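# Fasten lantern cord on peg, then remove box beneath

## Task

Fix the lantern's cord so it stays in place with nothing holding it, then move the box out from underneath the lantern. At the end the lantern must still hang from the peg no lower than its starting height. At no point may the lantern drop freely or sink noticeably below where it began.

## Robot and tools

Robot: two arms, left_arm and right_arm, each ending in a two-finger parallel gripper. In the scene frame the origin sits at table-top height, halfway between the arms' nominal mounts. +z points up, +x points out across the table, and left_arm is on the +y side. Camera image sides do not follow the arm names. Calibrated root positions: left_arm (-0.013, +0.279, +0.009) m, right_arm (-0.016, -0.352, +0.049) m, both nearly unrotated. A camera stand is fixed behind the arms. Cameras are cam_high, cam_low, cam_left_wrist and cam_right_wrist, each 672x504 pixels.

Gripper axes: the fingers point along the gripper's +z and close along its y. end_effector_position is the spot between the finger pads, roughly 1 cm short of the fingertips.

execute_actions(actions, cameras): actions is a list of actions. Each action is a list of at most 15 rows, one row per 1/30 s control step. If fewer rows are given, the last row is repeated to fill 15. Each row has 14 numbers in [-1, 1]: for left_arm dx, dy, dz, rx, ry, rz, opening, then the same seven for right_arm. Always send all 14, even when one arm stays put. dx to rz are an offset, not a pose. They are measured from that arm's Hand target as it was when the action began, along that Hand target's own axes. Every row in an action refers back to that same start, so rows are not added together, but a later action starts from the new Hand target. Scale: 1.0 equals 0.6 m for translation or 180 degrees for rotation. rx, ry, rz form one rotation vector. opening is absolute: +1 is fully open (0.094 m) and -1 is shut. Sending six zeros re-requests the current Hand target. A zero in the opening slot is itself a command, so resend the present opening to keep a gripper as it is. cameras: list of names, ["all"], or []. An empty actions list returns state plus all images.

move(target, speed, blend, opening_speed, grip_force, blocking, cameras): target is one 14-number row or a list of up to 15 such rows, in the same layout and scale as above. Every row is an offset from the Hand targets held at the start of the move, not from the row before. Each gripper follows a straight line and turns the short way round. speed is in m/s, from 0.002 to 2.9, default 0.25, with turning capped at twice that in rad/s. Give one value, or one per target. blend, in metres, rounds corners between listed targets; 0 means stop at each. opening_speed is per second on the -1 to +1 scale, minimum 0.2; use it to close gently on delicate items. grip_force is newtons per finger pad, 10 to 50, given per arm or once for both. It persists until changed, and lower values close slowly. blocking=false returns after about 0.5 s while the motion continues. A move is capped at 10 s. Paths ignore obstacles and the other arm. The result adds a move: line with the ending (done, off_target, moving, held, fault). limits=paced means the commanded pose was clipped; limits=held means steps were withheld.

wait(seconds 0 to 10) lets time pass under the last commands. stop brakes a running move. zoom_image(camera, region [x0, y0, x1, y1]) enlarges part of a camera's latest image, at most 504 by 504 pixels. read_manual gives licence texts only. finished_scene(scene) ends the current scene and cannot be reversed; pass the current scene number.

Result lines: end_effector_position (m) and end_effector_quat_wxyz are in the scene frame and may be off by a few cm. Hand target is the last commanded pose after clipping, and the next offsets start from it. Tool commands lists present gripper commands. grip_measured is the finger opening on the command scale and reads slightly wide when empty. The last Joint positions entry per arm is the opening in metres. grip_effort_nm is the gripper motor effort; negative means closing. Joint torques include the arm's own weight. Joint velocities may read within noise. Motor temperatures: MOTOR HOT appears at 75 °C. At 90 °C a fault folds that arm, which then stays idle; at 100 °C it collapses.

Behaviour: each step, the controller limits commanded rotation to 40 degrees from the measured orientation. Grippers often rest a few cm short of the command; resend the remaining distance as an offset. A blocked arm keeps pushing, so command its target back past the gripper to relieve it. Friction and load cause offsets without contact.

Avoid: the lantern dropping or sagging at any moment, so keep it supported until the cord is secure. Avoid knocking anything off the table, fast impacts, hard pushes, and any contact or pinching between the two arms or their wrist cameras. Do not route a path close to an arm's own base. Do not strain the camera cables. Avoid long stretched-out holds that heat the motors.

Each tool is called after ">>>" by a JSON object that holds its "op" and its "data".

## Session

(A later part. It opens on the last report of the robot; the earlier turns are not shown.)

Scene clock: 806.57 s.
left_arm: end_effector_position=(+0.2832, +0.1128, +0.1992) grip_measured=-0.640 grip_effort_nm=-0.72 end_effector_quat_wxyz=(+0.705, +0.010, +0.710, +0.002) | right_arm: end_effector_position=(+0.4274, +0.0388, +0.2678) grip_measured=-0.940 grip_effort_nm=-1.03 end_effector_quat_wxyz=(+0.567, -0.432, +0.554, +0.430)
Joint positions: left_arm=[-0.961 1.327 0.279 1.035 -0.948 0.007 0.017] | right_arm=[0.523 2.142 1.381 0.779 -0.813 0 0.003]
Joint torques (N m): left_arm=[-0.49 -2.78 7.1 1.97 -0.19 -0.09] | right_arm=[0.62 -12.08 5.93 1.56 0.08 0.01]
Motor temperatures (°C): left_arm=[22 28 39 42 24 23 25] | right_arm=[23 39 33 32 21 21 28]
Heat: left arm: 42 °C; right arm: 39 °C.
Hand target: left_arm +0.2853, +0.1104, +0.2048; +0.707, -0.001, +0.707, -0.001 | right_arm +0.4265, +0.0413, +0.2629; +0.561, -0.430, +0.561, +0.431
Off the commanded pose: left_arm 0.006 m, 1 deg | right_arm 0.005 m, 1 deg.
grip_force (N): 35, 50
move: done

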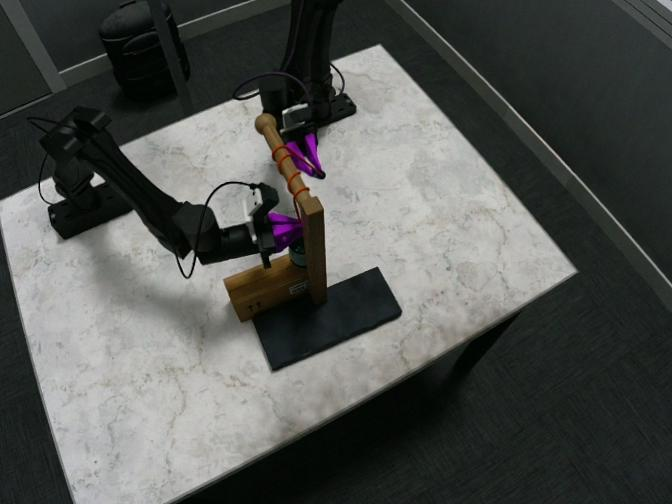

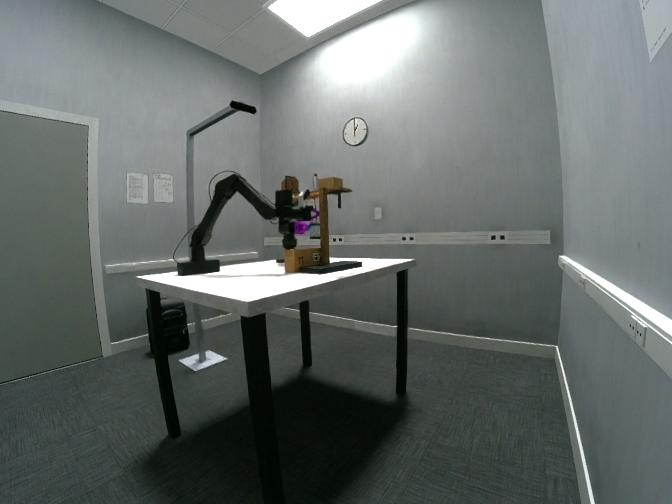

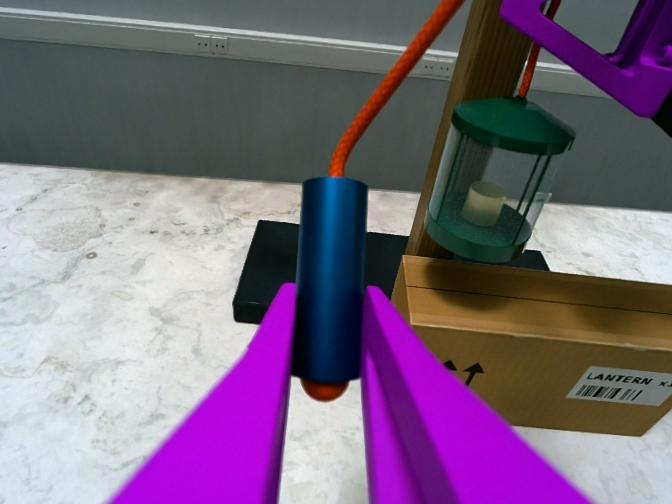

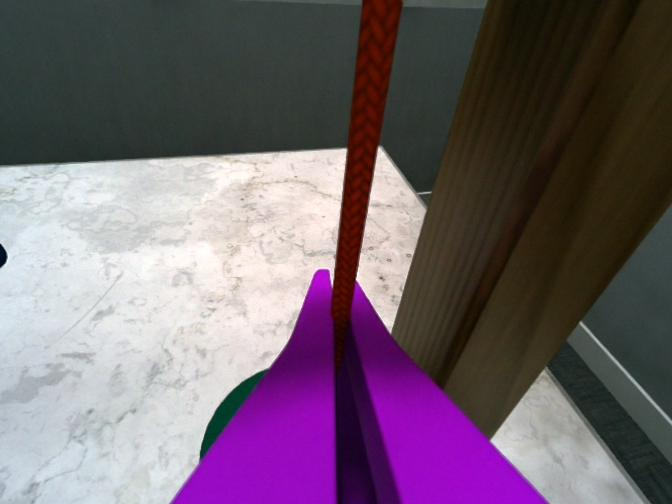

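>>> {"op": "move", "data": {"target": [[0.058,-0.058,0,0,0,0,-1,0,0,0,0,0,0,-1],[0.058,-0.058,0,0,0,0,-0.2,0,0,0,0,0,0,-1]], "speed": 0.05, "opening_speed": 0.3, "cameras": ["cam_low","cam_high","cam_left_wrist","cam_right_wrist"]}}

>>> {"op": "zoom_image", "data": {"camera": "cam_low", "region": [260, 170, 350, 260]}}

>>> {"op": "zoom_image", "data": {"camera": "cam_high", "region": [200, 100, 400, 300]}}

Scene clock: 820.03 s.
left_arm: end_effector_position=(+0.2851, +0.0753, +0.1727) grip_measured=-0.202 grip_effort_nm=0.14 end_effector_quat_wxyz=(+0.709, +0.001, +0.705, -0.004) | right_arm: end_effector_position=(+0.4274, +0.0388, +0.2665) grip_measured=-0.940 grip_effort_nm=-1.03 end_effector_quat_wxyz=(+0.565, -0.432, +0.556, +0.430)
Joint positions: left_arm=[-1.048 1.645 0.349 1.305 -1.039 0.003 0.037] | right_arm=[0.523 2.142 1.381 0.773 -0.813 0 0.003]
Joint torques (N m): left_arm=[-0.24 -4.37 4.25 1.92 -0.12 -0.06] | right_arm=[0.58 -12.07 5.96 1.61 0.08 0.02]
Heat: left arm: 42 °C; right arm: 40 °C.
Hand target: left_arm +0.2853, +0.0755, +0.1702; +0.707, -0.001, +0.707, -0.001 | right_arm +0.4265, +0.0413, +0.2629; +0.561, -0.430, +0.561, +0.431
Off the commanded pose: left_arm 0.003 m, 1 deg | right_arm 0.005 m, 1 deg.
grip_force (N): 35, 50
move: done; target 2's new opening was sent with left_arm's hand 0.012 m and 3 deg from that target

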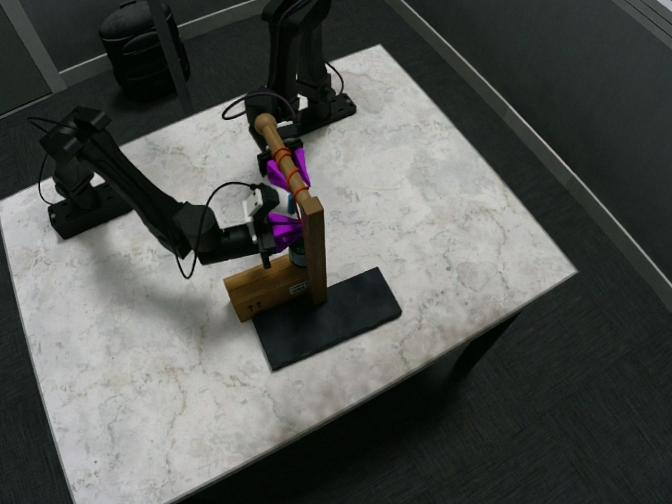

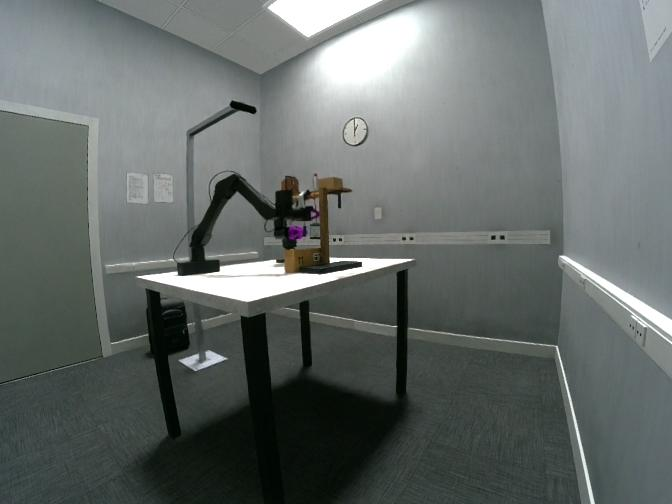

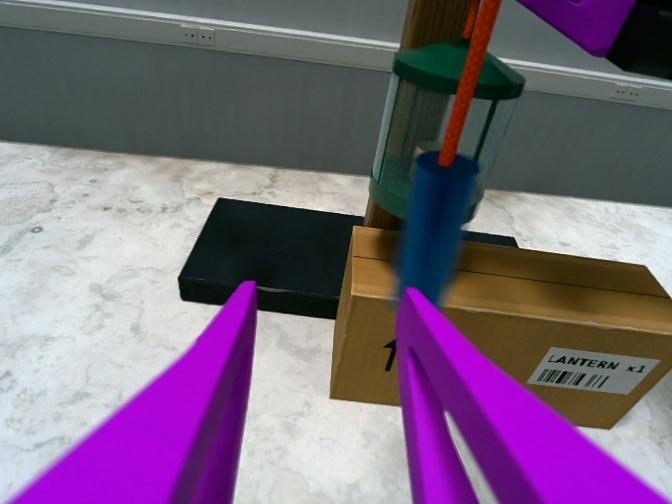

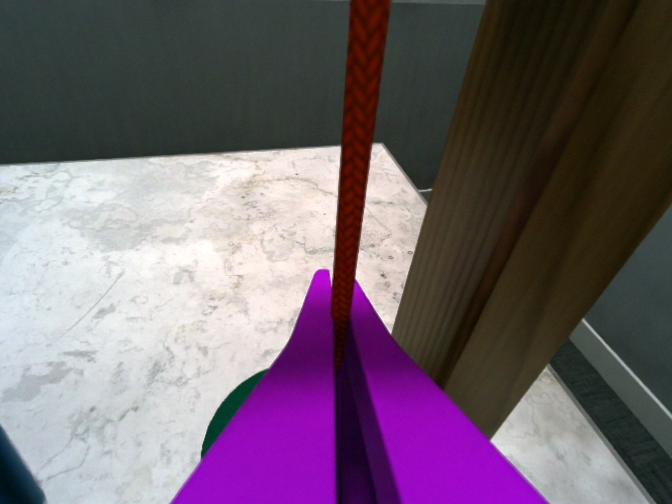

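Scaled by 5.600 from the camera's 672x504 image, which has a finer 960x720 frame.

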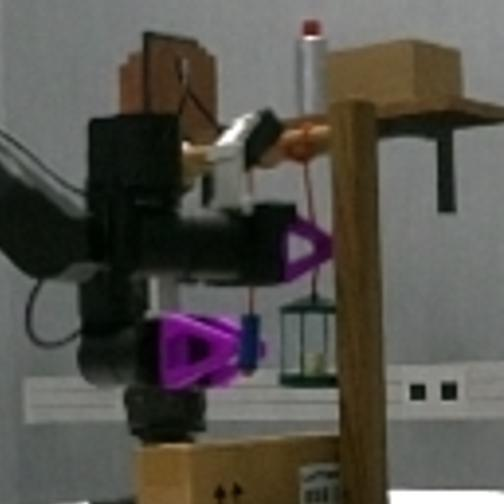

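Scaled by 2.520 from the camera's 672x504 image, which has a finer 960x720 frame.

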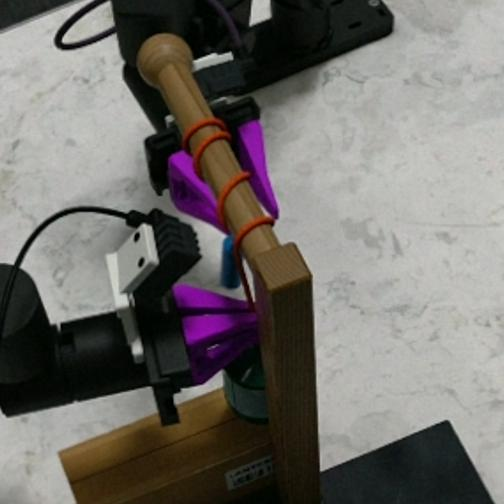

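>>> {"op": "move", "data": {"target": [[0,0,-0.15,0,0,0,-0.2,-0.01,0,0,0,0,0,-1],[0.0,0.2,-0.13,0,0,0,-0.2,-0.01,0,0,0,0,0,-1]], "speed": [0.06,0.15], "cameras": ["cam_high","cam_low","cam_left_wrist"]}}

>>> {"op": "zoom_image", "data": {"camera": "cam_low", "region": [260, 170, 350, 260]}}

Scene clock: 832.13 s.
left_arm: end_effector_position=(+0.2071, +0.1951, +0.1727) grip_measured=-0.202 grip_effort_nm=0.14 end_effector_quat_wxyz=(+0.691, -0.006, +0.722, +0.003) | right_arm: end_effector_position=(+0.4272, +0.0389, +0.2653) grip_measured=-0.940 grip_effort_nm=-1.03 end_effector_quat_wxyz=(+0.563, -0.431, +0.559, +0.431)
Joint positions: left_arm=[-1.146 0.391 -0.007 0.289 -1.155 -0.105 0.037] | right_arm=[0.523 2.142 1.381 0.766 -0.814 0 0.003]
Joint torques (N m): left_arm=[0.57 0.88 6.13 1.86 0.07 0.02] | right_arm=[0.59 -13.01 6.56 1.5 0.08 0.02]
Heat: left arm: 42 °C; right arm: 40 °C.
Hand target: left_arm +0.2072, +0.1955, +0.1699; +0.707, -0.001, +0.707, -0.001 | right_arm +0.4265, +0.0413, +0.2689; +0.561, -0.430, +0.561, +0.431
Off the commanded pose: left_arm 0.003 m, 3 deg | right_arm 0.004 m, 0 deg.
joint sent to its limit (left arm) — joint 3 (elbow), lower limit, where the elbow is as bent as it goes. The joint targets are off in orientation, not in position.
grip_force (N): 35, 50
move: off_target (left_arm)
Images, in order (width x height): cam_high 672x504, cam_low 672x504, cam_left_wrist 672x504.

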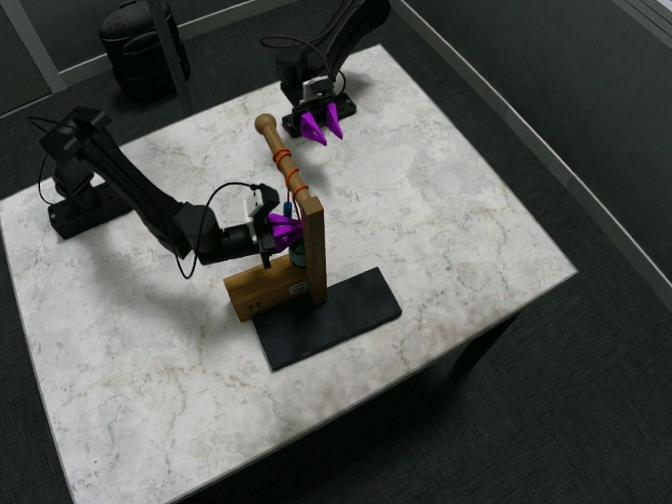

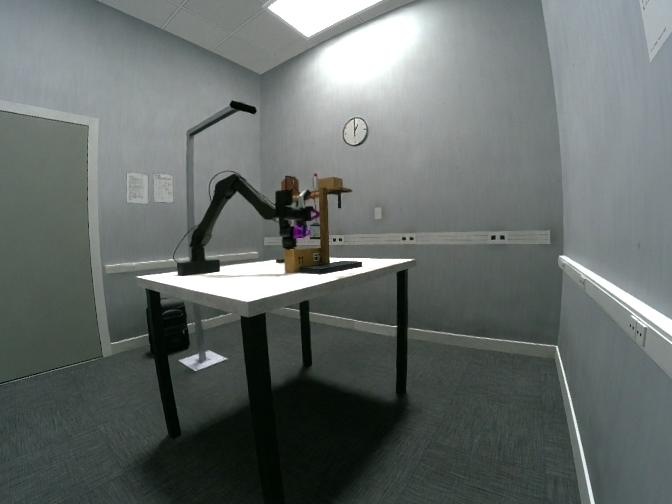

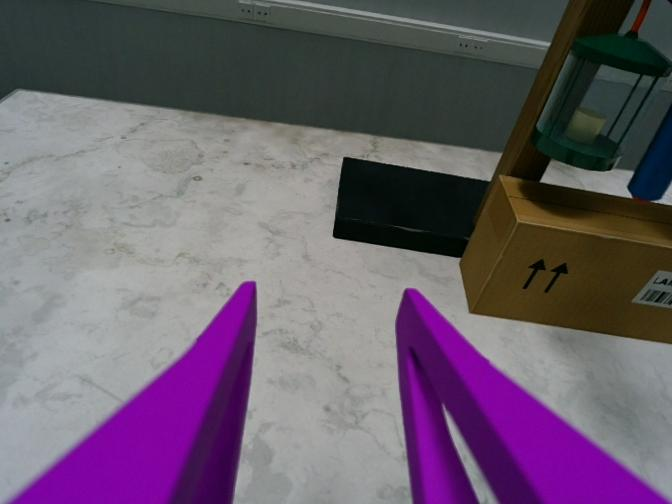

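Scaled by 5.600 from the camera's 672x504 image, which has a finer 960x720 frame.

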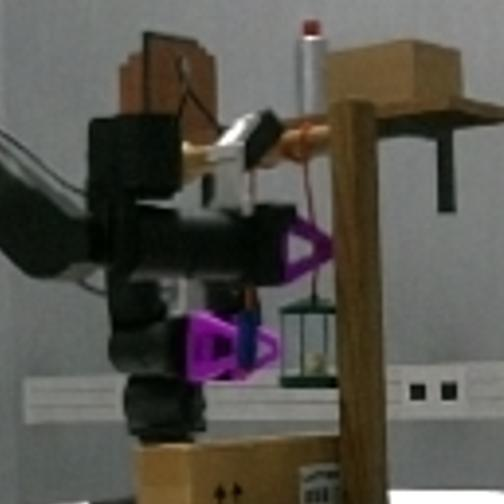

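>>> {"op": "wait", "data": {"seconds": 6}}

Scene clock: 842.60 s.
left_arm: end_effector_position=(+0.2071, +0.1950, +0.1727) grip_measured=-0.202 grip_effort_nm=0.14 end_effector_quat_wxyz=(+0.691, -0.006, +0.723, +0.003) | right_arm: end_effector_position=(+0.4272, +0.0389, +0.2653) grip_measured=-0.940 grip_effort_nm=-1.03 end_effector_quat_wxyz=(+0.563, -0.431, +0.559, +0.431)
Joint positions: left_arm=[-1.146 0.391 -0.007 0.289 -1.154 -0.105 0.037] | right_arm=[0.523 2.142 1.381 0.766 -0.814 0 0.003]
Joint torques (N m): left_arm=[0.54 0.9 6.06 1.84 0.05 0.02] | right_arm=[0.59 -13.01 6.57 1.51 0.08 0.02]
Heat: left arm: 42 °C; right arm: 41 °C.
Hand target: left_arm +0.2072, +0.1955, +0.1699; +0.707, -0.001, +0.707, +0.000 | right_arm +0.4265, +0.0413, +0.2689; +0.561, -0.430, +0.561, +0.431
Tool commands: left_gripper/opening=-0.2 right_gripper/opening=-1.0
Off the commanded pose: left_arm 0.003 m, 3 deg | right_arm 0.004 m, 0 deg.
grip_force (N): 35, 50
wait: 6.00 s; at rest from the start

>>> {"op": "move", "data": {"target": [0,0,0,0,0,0,-0.2,0.035,0,0,0,0,0,-1], "speed": 0.03}}

>>> {"op": "wait", "data": {"seconds": 3}}

Scene clock: 849.27 s.
left_arm: end_effector_position=(+0.2071, +0.1949, +0.1726) grip_measured=-0.202 grip_effort_nm=0.14 end_effector_quat_wxyz=(+0.691, -0.006, +0.723, +0.002) | right_arm: end_effector_position=(+0.4271, +0.0389, +0.2652) grip_measured=-0.940 grip_effort_nm=-1.03 end_effector_quat_wxyz=(+0.569, -0.433, +0.552, +0.430)
Joint positions: left_arm=[-1.146 0.391 -0.007 0.289 -1.154 -0.105 0.037] | right_arm=[0.523 2.149 1.376 0.797 -0.815 0 0.003]
Joint torques (N m): left_arm=[0.61 0.84 6.04 1.85 0.06 0.02] | right_arm=[0.59 -10.43 4.78 1.85 0.1 0.01]
Heat: left arm: 41 °C; right arm: 41 °C.
Hand target: left_arm +0.2072, +0.1955, +0.1700; +0.707, -0.001, +0.707, -0.001 | right_arm +0.4265, +0.0413, +0.2479; +0.561, -0.430, +0.561, +0.431
Off the commanded pose: left_arm 0.003 m, 3 deg | right_arm 0.017 m, 1 deg.
joint sent to its limit (left arm) — joint 3 (elbow), lower limit, where the elbow is as bent as it goes. The joint targets are off in orientation, not in position.
grip_force (N): 35, 50
move: off_target (left_arm, right_arm)

Scene clock: 852.27 s.
left_arm: end_effector_position=(+0.2071, +0.1949, +0.1726) grip_measured=-0.202 grip_effort_nm=0.14 end_effector_quat_wxyz=(+0.691, -0.006, +0.723, +0.002) | right_arm: end_effector_position=(+0.4272, +0.0389, +0.2650) grip_measured=-0.940 grip_effort_nm=-1.03 end_effector_quat_wxyz=(+0.569, -0.433, +0.552, +0.430)
Joint positions: left_arm=[-1.146 0.391 -0.007 0.289 -1.154 -0.105 0.037] | right_arm=[0.523 2.149 1.376 0.797 -0.815 0 0.003]
Joint torques (N m): left_arm=[0.61 0.9 6.08 1.85 0.06 0.01] | right_arm=[0.61 -10.41 4.79 1.82 0.09 0.01]
Heat: left arm: 41 °C; right arm: 40 °C.
Hand target: left_arm +0.2072, +0.1955, +0.1700; +0.707, -0.001, +0.707, -0.001 | right_arm +0.4265, +0.0413, +0.2477; +0.560, -0.430, +0.561, +0.431
Tool commands: left_gripper/opening=-0.2 right_gripper/opening=-1.0
Off the commanded pose: left_arm 0.003 m, 3 deg | right_arm 0.017 m, 1 deg.
grip_force (N): 35, 50
wait: 3.00 s; at rest by 0.17 s

>>> {"op": "move", "data": {"target": [[0,0,0,0,0,0,-0.2,-0.032,0,0,0,0,0,-1],[0,0,0,0,0,0,-0.2,-0.032,0,0,0,0,0,-0.45]], "speed": 0.03, "opening_speed": 0.2, "cameras": ["cam_low","cam_high","cam_left_wrist"]}}

>>> {"op": "zoom_image", "data": {"camera": "cam_low", "region": [260, 170, 350, 260]}}

Scene clock: 862.07 s.
left_arm: end_effector_position=(+0.2071, +0.1949, +0.1726) grip_measured=-0.202 grip_effort_nm=0.14 end_effector_quat_wxyz=(+0.691, -0.006, +0.723, +0.002) | right_arm: end_effector_position=(+0.4272, +0.0390, +0.2609) grip_measured=-0.453 grip_effort_nm=0.15 end_effector_quat_wxyz=(+0.561, -0.431, +0.559, +0.431)
Joint positions: left_arm=[-1.146 0.391 -0.007 0.289 -1.154 -0.105 0.037] | right_arm=[0.523 2.149 1.376 0.776 -0.815 0 0.026]
Joint torques (N m): left_arm=[0.61 0.84 6.09 1.84 0.05 0.01] | right_arm=[0.61 -13.39 6.68 1.48 0.09 0.03]
Heat: left arm: 42 °C; right arm: 38 °C.
Hand target: left_arm +0.2072, +0.1955, +0.1700; +0.707, -0.001, +0.707, -0.001 | right_arm +0.4265, +0.0413, +0.2669; +0.561, -0.430, +0.561, +0.431
Off the commanded pose: left_arm 0.003 m, 3 deg | right_arm 0.007 m, 0 deg.
joint sent to its limit (left arm) — joint 3 (elbow), lower limit, where the elbow is as bent as it goes. The joint targets are off in orientation, not in position.
grip_force (N): 35, 50
move: off_target (left_arm)
Images, in order (width x height): cam_high 672x504, cam_low 672x504, cam_left_wrist 672x504.

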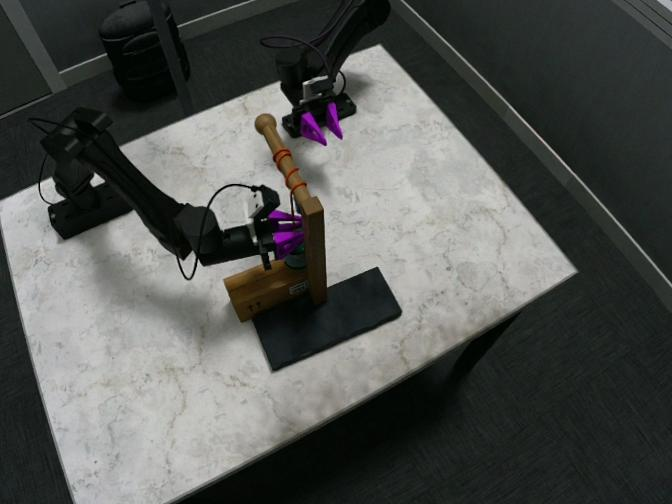

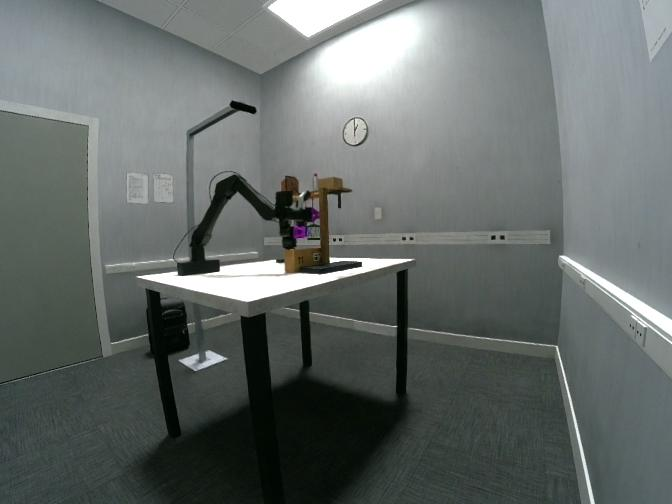

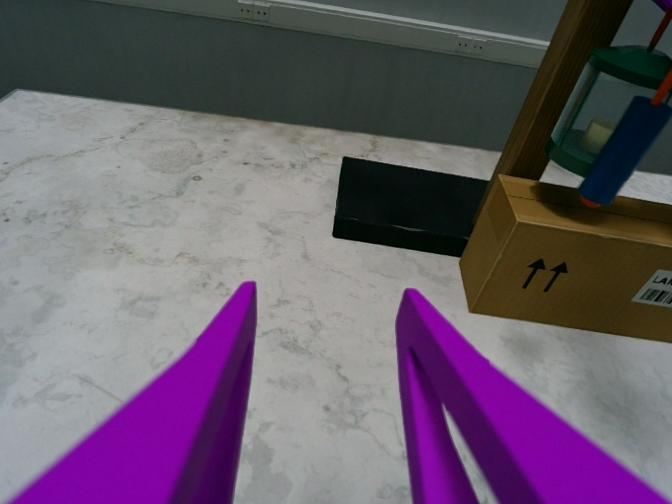

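Scaled by 5.600 from the camera's 672x504 image, which has a finer 960x720 frame.

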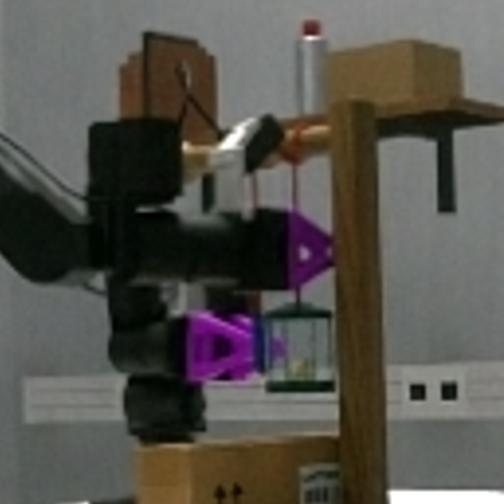

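>>> {"op": "move", "data": {"target": [[0,0,0,0,0,0,-0.2,0,0,-0.3,0,0,0,-0.45]], "speed": 0.07, "cameras": ["cam_low","cam_high","cam_left_wrist","cam_right_wrist"]}}

>>> {"op": "zoom_image", "data": {"camera": "cam_low", "region": [260, 170, 350, 260]}}

Scene clock: 871.27 s.
left_arm: end_effector_position=(+0.2071, +0.1949, +0.1726) grip_measured=-0.202 grip_effort_nm=0.14 end_effector_quat_wxyz=(+0.691, -0.006, +0.723, +0.002) | right_arm: end_effector_position=(+0.3859, -0.1303, +0.2610) grip_measured=-0.453 grip_effort_nm=0.15 end_effector_quat_wxyz=(+0.556, -0.427, +0.567, +0.433)
Joint positions: left_arm=[-1.146 0.391 -0.007 0.289 -1.154 -0.105 0.037] | right_arm=[0.156 1.843 0.925 0.901 -1.177 0 0.026]
Joint torques (N m): left_arm=[0.59 0.87 6.06 1.85 0.06 0.02] | right_arm=[-0.36 -11.26 4.11 1.58 -0.07 0.01]
Heat: left arm: 42 °C; right arm: 38 °C.
Hand target: left_arm +0.2072, +0.1955, +0.1700; +0.707, -0.001, +0.707, -0.001 | right_arm +0.3800, -0.1325, +0.2671; +0.561, -0.430, +0.561, +0.431
Off the commanded pose: left_arm 0.003 m, 3 deg | right_arm 0.009 m, 1 deg.
joint sent to its limit (left arm) — joint 3 (elbow), lower limit, where the elbow is as bent as it goes. The joint targets are off in orientation, not in position.
grip_force (N): 35, 50
move: off_target (left_arm)

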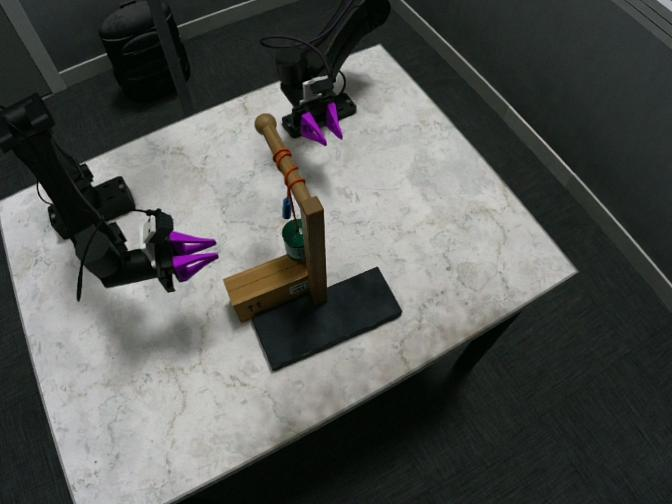

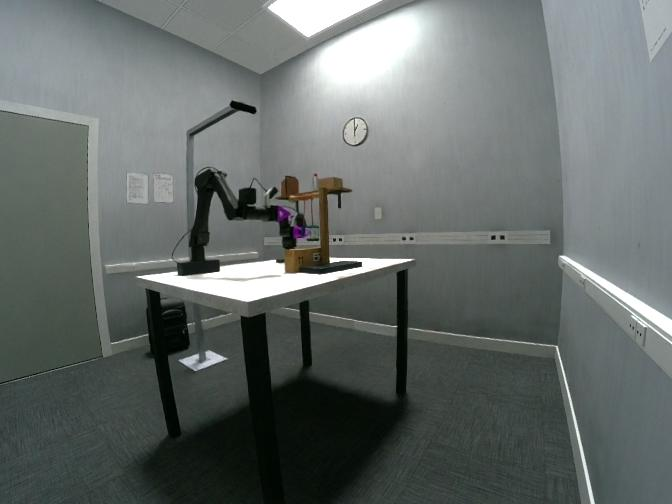

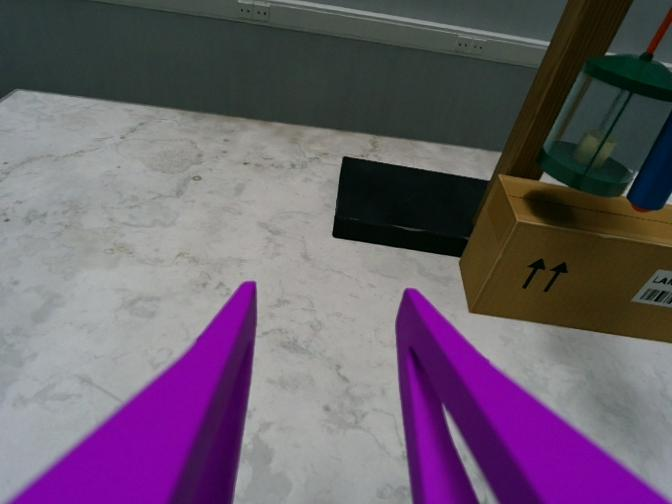

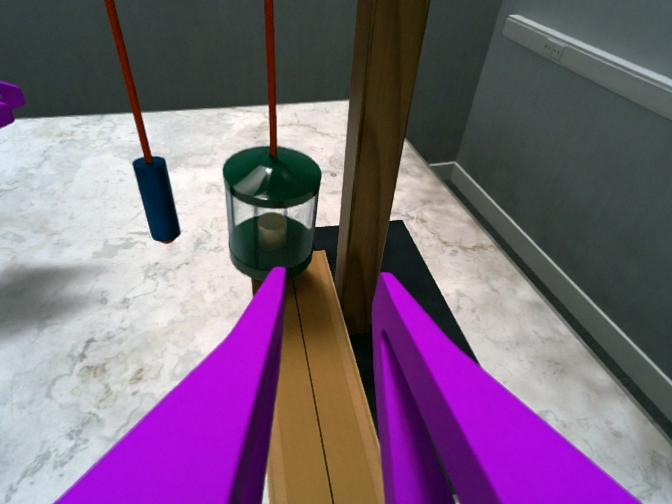

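Scaled by 5.600 from the camera's 672x504 image, which has a finer 960x720 frame.

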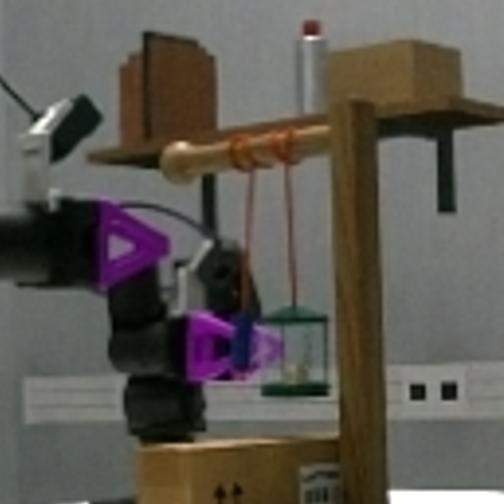

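>>> {"op": "move", "data": {"target": [[0,0,0,0,0,0,-0.2,0.227,-0.076,-0.079,-0.0807,0.1933,-0.0254,1]], "speed": 0.12, "cameras": ["cam_low","cam_high","cam_right_wrist"]}}

>>> {"op": "zoom_image", "data": {"camera": "cam_low", "region": [260, 170, 350, 260]}}

Scene clock: 893.73 s.
left_arm: end_effector_position=(+0.2071, +0.1949, +0.1726) grip_measured=-0.202 grip_effort_nm=0.14 end_effector_quat_wxyz=(+0.691, -0.006, +0.723, +0.002) | right_arm: end_effector_position=(+0.4092, -0.1880, +0.1323) grip_measured=+0.997 grip_effort_nm=0.15 end_effector_quat_wxyz=(-0.328, +0.633, -0.625, -0.317)
Joint positions: left_arm=[-1.146 0.391 -0.007 0.289 -1.154 -0.105 0.037] | right_arm=[0.064 2.211 1.682 -0.975 -0.946 -1.511 0.094]
Joint torques (N m): left_arm=[0.62 0.85 6.11 1.85 0.05 0.02] | right_arm=[-0.75 -10.22 7.31 0.28 -0.6 -0.05]
Heat: left arm: 42 °C; right arm: 39 °C.
Hand target: left_arm +0.2072, +0.1955, +0.1700; +0.707, -0.001, +0.707, -0.001 | right_arm +0.4117, -0.1901, +0.1307; -0.326, +0.627, -0.627, -0.327
Off the commanded pose: left_arm 0.003 m, 3 deg | right_arm 0.003 m, 1 deg.
joint sent to its limit (left arm) — joint 3 (elbow), lower limit, where the elbow is as bent as it goes. The joint targets are off in orientation, not in position.
grip_force (N): 35, 50
move: off_target (left_arm)
Images, in order (width x height): cam_high 672x504, cam_low 672x504, cam_right_wrist 672x504.

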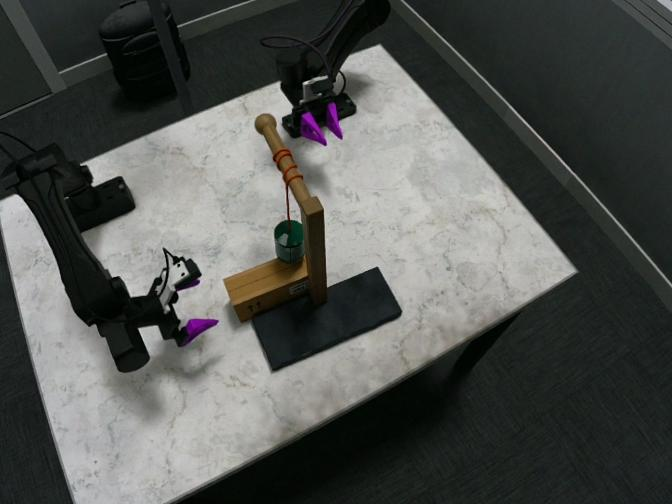

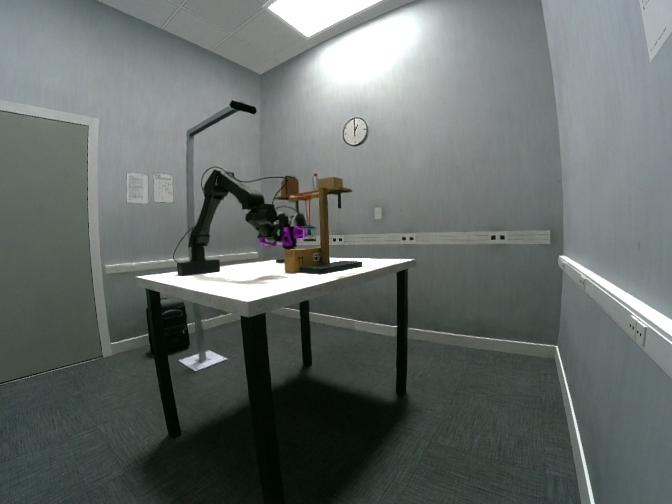

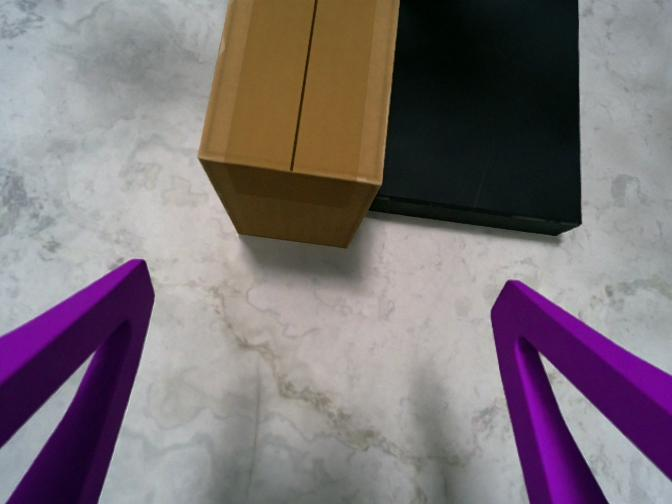

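Scaled by 5.600 from the camera's 672x504 image, which has a finer 960x720 frame.

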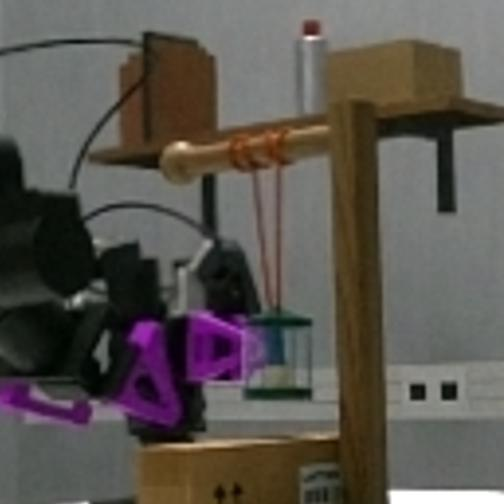

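>>> {"op": "wait", "data": {"seconds": 8, "cameras": ["cam_low","cam_left_wrist","cam_high"]}}

>>> {"op": "zoom_image", "data": {"camera": "cam_low", "region": [260, 170, 350, 260]}}

>>> {"op": "zoom_image", "data": {"camera": "cam_high", "region": [200, 100, 400, 300]}}

Scene clock: 909.90 s.
left_arm: end_effector_position=(+0.2071, +0.1949, +0.1726) grip_measured=-0.202 grip_effort_nm=0.14 end_effector_quat_wxyz=(+0.691, -0.006, +0.723, +0.002) | right_arm: end_effector_position=(+0.4092, -0.1880, +0.1322) grip_measured=+0.997 grip_effort_nm=0.15 end_effector_quat_wxyz=(-0.328, +0.633, -0.625, -0.317)
Joint positions: left_arm=[-1.146 0.391 -0.007 0.289 -1.154 -0.105 0.037] | right_arm=[0.064 2.211 1.682 -0.975 -0.946 -1.511 0.094]
Joint torques (N m): left_arm=[0.55 0.87 6.09 1.85 0.08 0.02] | right_arm=[-0.73 -10.22 7.31 0.27 -0.6 -0.06]
Heat: left arm: 42 °C; right arm: 37 °C.
Hand target: left_arm +0.2072, +0.1955, +0.1700; +0.707, -0.001, +0.707, -0.001 | right_arm +0.4117, -0.1901, +0.1307; -0.326, +0.627, -0.627, -0.327
Tool commands: left_gripper/opening=-0.2 right_gripper/opening=+1.0
Off the commanded pose: left_arm 0.003 m, 3 deg | right_arm 0.003 m, 1 deg.
grip_force (N): 35, 50
wait: 8.00 s; at rest from the start
Images, in order (width x height): cam_high 672x504, cam_low 672x504, cam_left_wrist 672x504.

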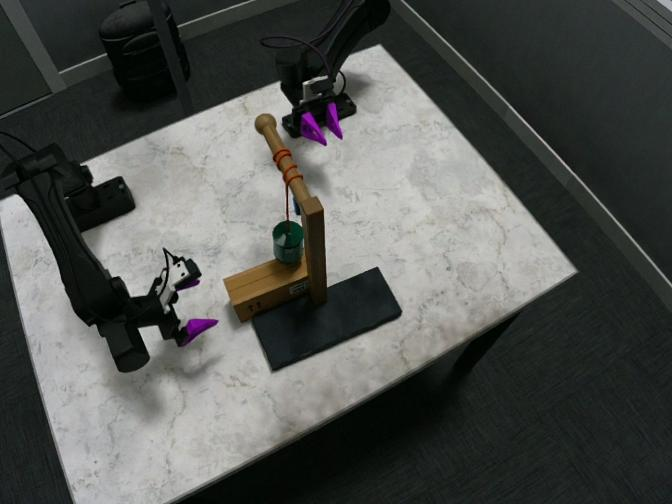

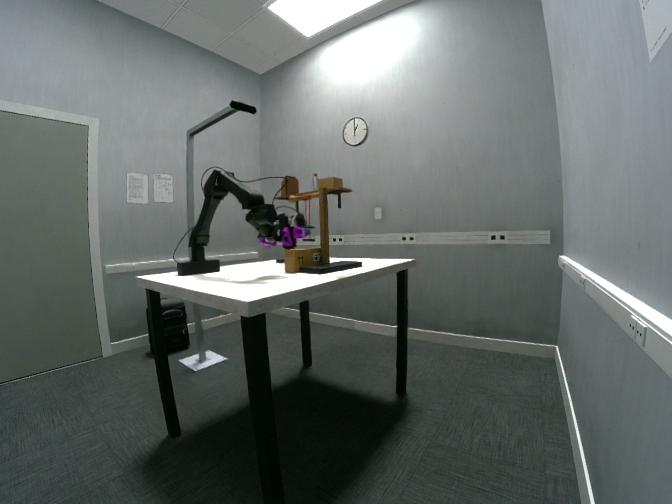

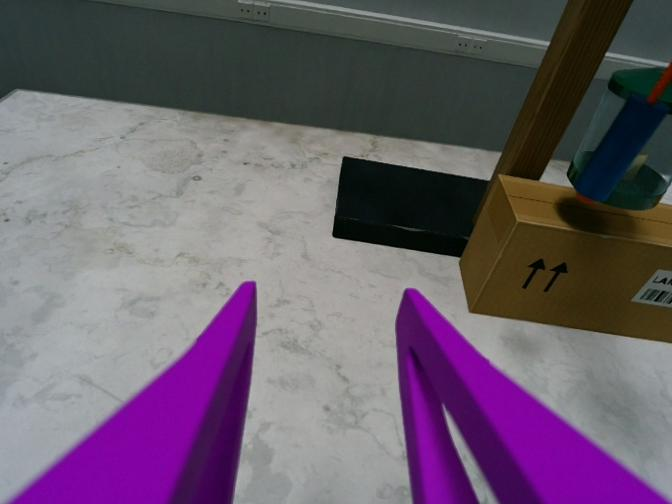

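Scaled by 5.600 from the camera's 672x504 image, which has a finer 960x720 frame.

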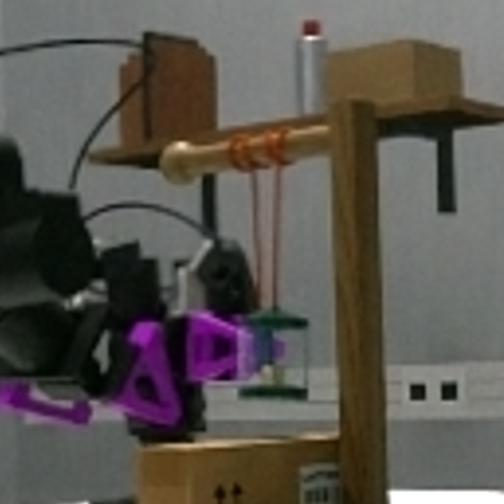

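Scaled by 2.520 from the camera's 672x504 image, which has a finer 960x720 frame.

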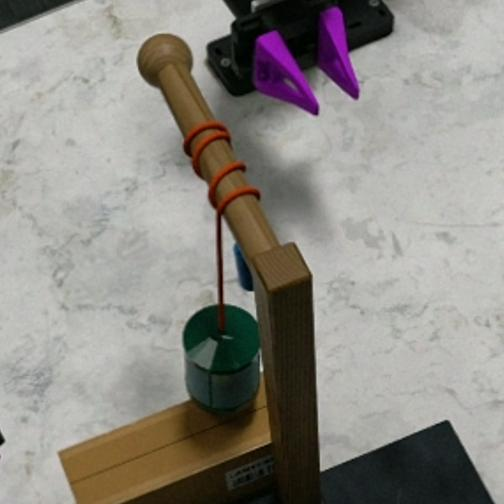

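>>> {"op": "move", "data": {"target": [[0,0,0,0,0,0,-0.2,0,0.012,0.182,0,0,0,1],[0,0,0,0,0,0,-0.2,0,0.012,0.182,0,0,0,-0.6]], "speed": 0.08, "opening_speed": 0.7, "grip_force": [35,30], "cameras": ["cam_low","cam_high","cam_right_wrist"]}}

>>> {"op": "zoom_image", "data": {"camera": "cam_low", "region": [260, 170, 350, 260]}}

Scene clock: 936.03 s.
left_arm: end_effector_position=(+0.2071, +0.1949, +0.1726) grip_measured=-0.202 grip_effort_nm=0.14 end_effector_quat_wxyz=(+0.691, -0.006, +0.723, +0.002) | right_arm: end_effector_position=(+0.4085, -0.1011, +0.0806) grip_measured=+0.358 grip_effort_nm=-0.66 end_effector_quat_wxyz=(-0.334, +0.630, -0.624, -0.320)
Joint positions: left_arm=[-1.146 0.391 -0.007 0.289 -1.154 -0.105 0.037] | right_arm=[0.263 2.265 1.527 -0.487 -0.917 -1.172 0.064]
Joint torques (N m): left_arm=[0.61 0.85 6.06 1.85 0.06 0.01] | right_arm=[0.24 -10.77 4.37 1 -0.49 0]
Motor temperatures (°C): left_arm=[22 26 42 40 23 23 23] | right_arm=[23 37 34 26 22 21 26]
Heat: left arm: 42 °C; right arm: 37 °C.
Hand target: left_arm +0.2072, +0.1955, +0.1700; +0.707, -0.001, +0.707, -0.001 | right_arm +0.4043, -0.1005, +0.0682; -0.326, +0.627, -0.627, -0.327
Off the commanded pose: left_arm 0.003 m, 3 deg | right_arm 0.013 m, 1 deg.
joint sent to its limit (left arm) — joint 3 (elbow), lower limit, where the elbow is as bent as it goes. The joint targets are off in orientation, not in position.
grip_force (N): 35, 30
move: off_target (left_arm, right_arm); target 2's new opening was sent with right_arm's hand 0.015 m and 2 deg from that target
Images, in order (width x height): cam_high 672x504, cam_low 672x504, cam_right_wrist 672x504.

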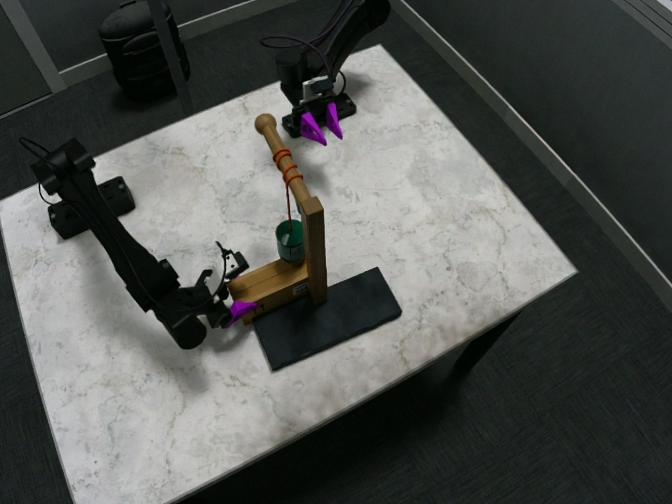

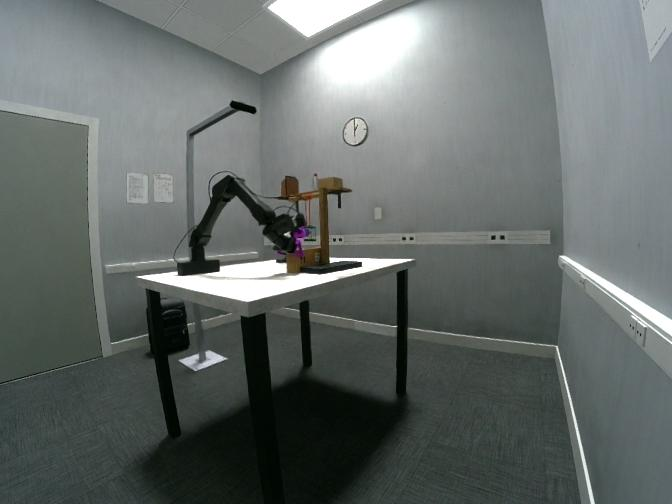

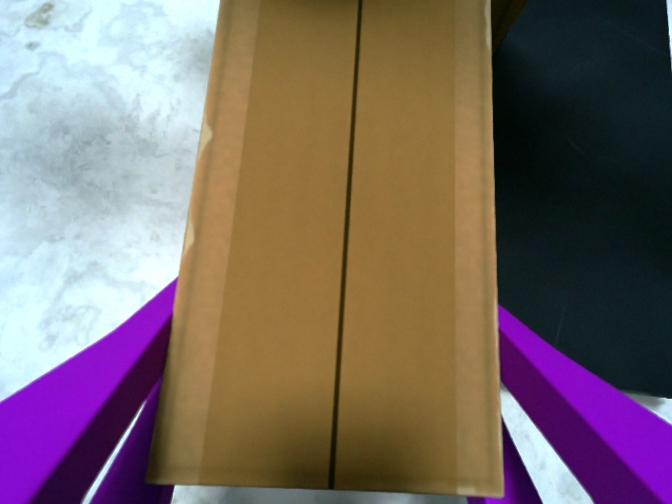

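Scaled by 5.600 from the camera's 672x504 image, which has a finer 960x720 frame.

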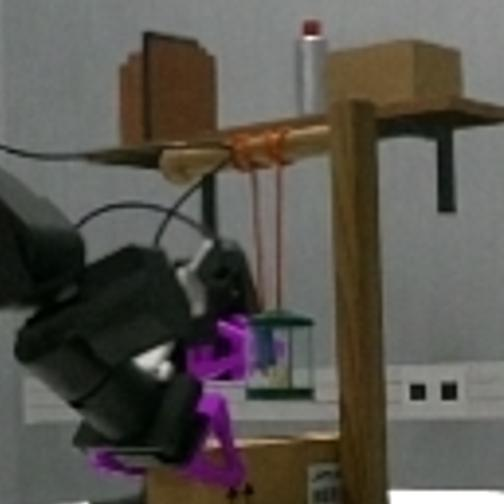

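>>> {"op": "move", "data": {"target": [0,0,0,0,0,0,-0.2,0.1996,0.0167,-0.308,0,0,0,-0.6], "speed": 0.07, "cameras": ["cam_low","cam_high","cam_right_wrist"]}}

>>> {"op": "zoom_image", "data": {"camera": "cam_low", "region": [260, 170, 350, 260]}}

Scene clock: 947.00 s.
left_arm: end_effector_position=(+0.2071, +0.1949, +0.1726) grip_measured=-0.202 grip_effort_nm=0.14 end_effector_quat_wxyz=(+0.691, -0.006, +0.723, +0.002) | right_arm: end_effector_position=(+0.3945, -0.3191, +0.0792) grip_measured=+0.357 grip_effort_nm=-0.66 end_effector_quat_wxyz=(-0.329, +0.630, -0.627, -0.318)
Joint positions: left_arm=[-1.146 0.391 -0.007 0.289 -1.154 -0.105 0.037] | right_arm=[-0.249 2.401 1.772 -1.289 -0.906 -2.023 0.064]
Joint torques (N m): left_arm=[0.64 0.84 6.12 1.85 0.05 0.02] | right_arm=[-0.31 -10.74 6.38 -0.34 -0.44 -0.11]
Heat: left arm: 42 °C; right arm: 38 °C.
Hand target: left_arm +0.2072, +0.1955, +0.1700; +0.707, -0.001, +0.707, -0.001 | right_arm +0.3944, -0.3205, +0.0759; -0.326, +0.627, -0.627, -0.327
Off the commanded pose: left_arm 0.003 m, 3 deg | right_arm 0.004 m, 1 deg.
joint sent to its limit (left arm) — joint 3 (elbow), lower limit, where the elbow is as bent as it goes. The joint targets are off in orientation, not in position.
grip_force (N): 35, 30
move: off_target (left_arm)
Images, in order (width x height): cam_high 672x504, cam_low 672x504, cam_right_wrist 672x504.

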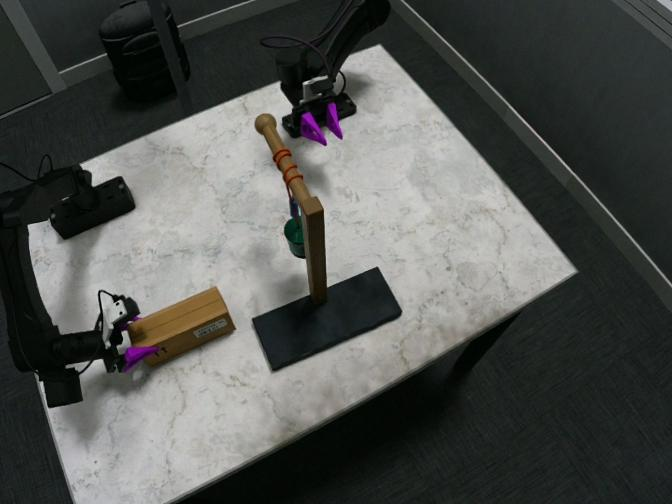

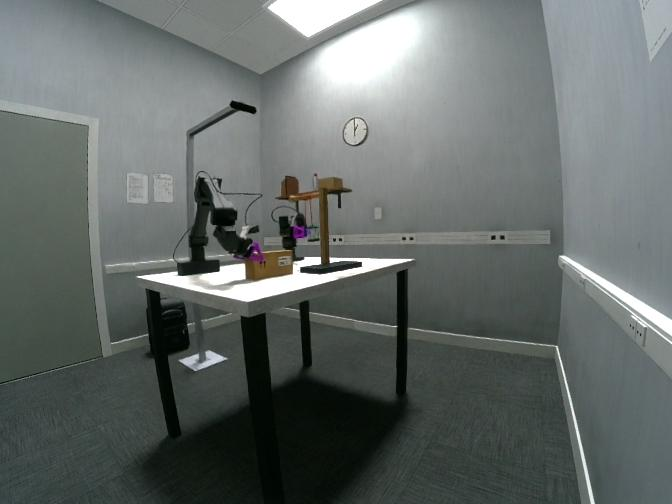

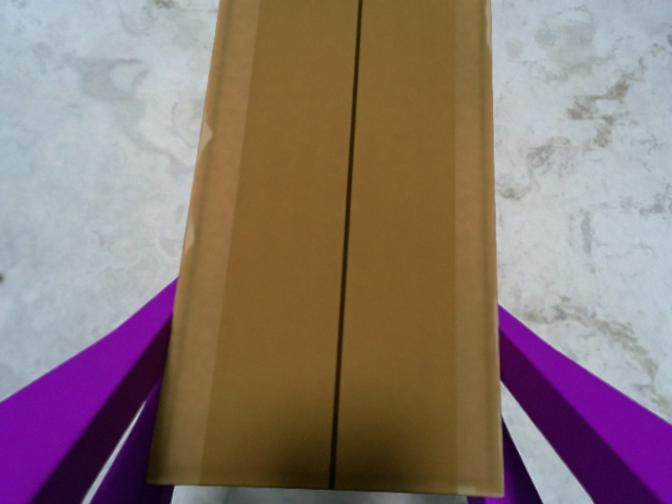

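Scaled by 5.600 from the camera's 672x504 image, which has a finer 960x720 frame.

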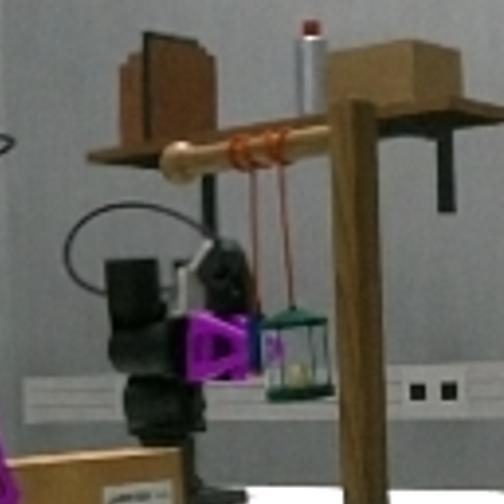

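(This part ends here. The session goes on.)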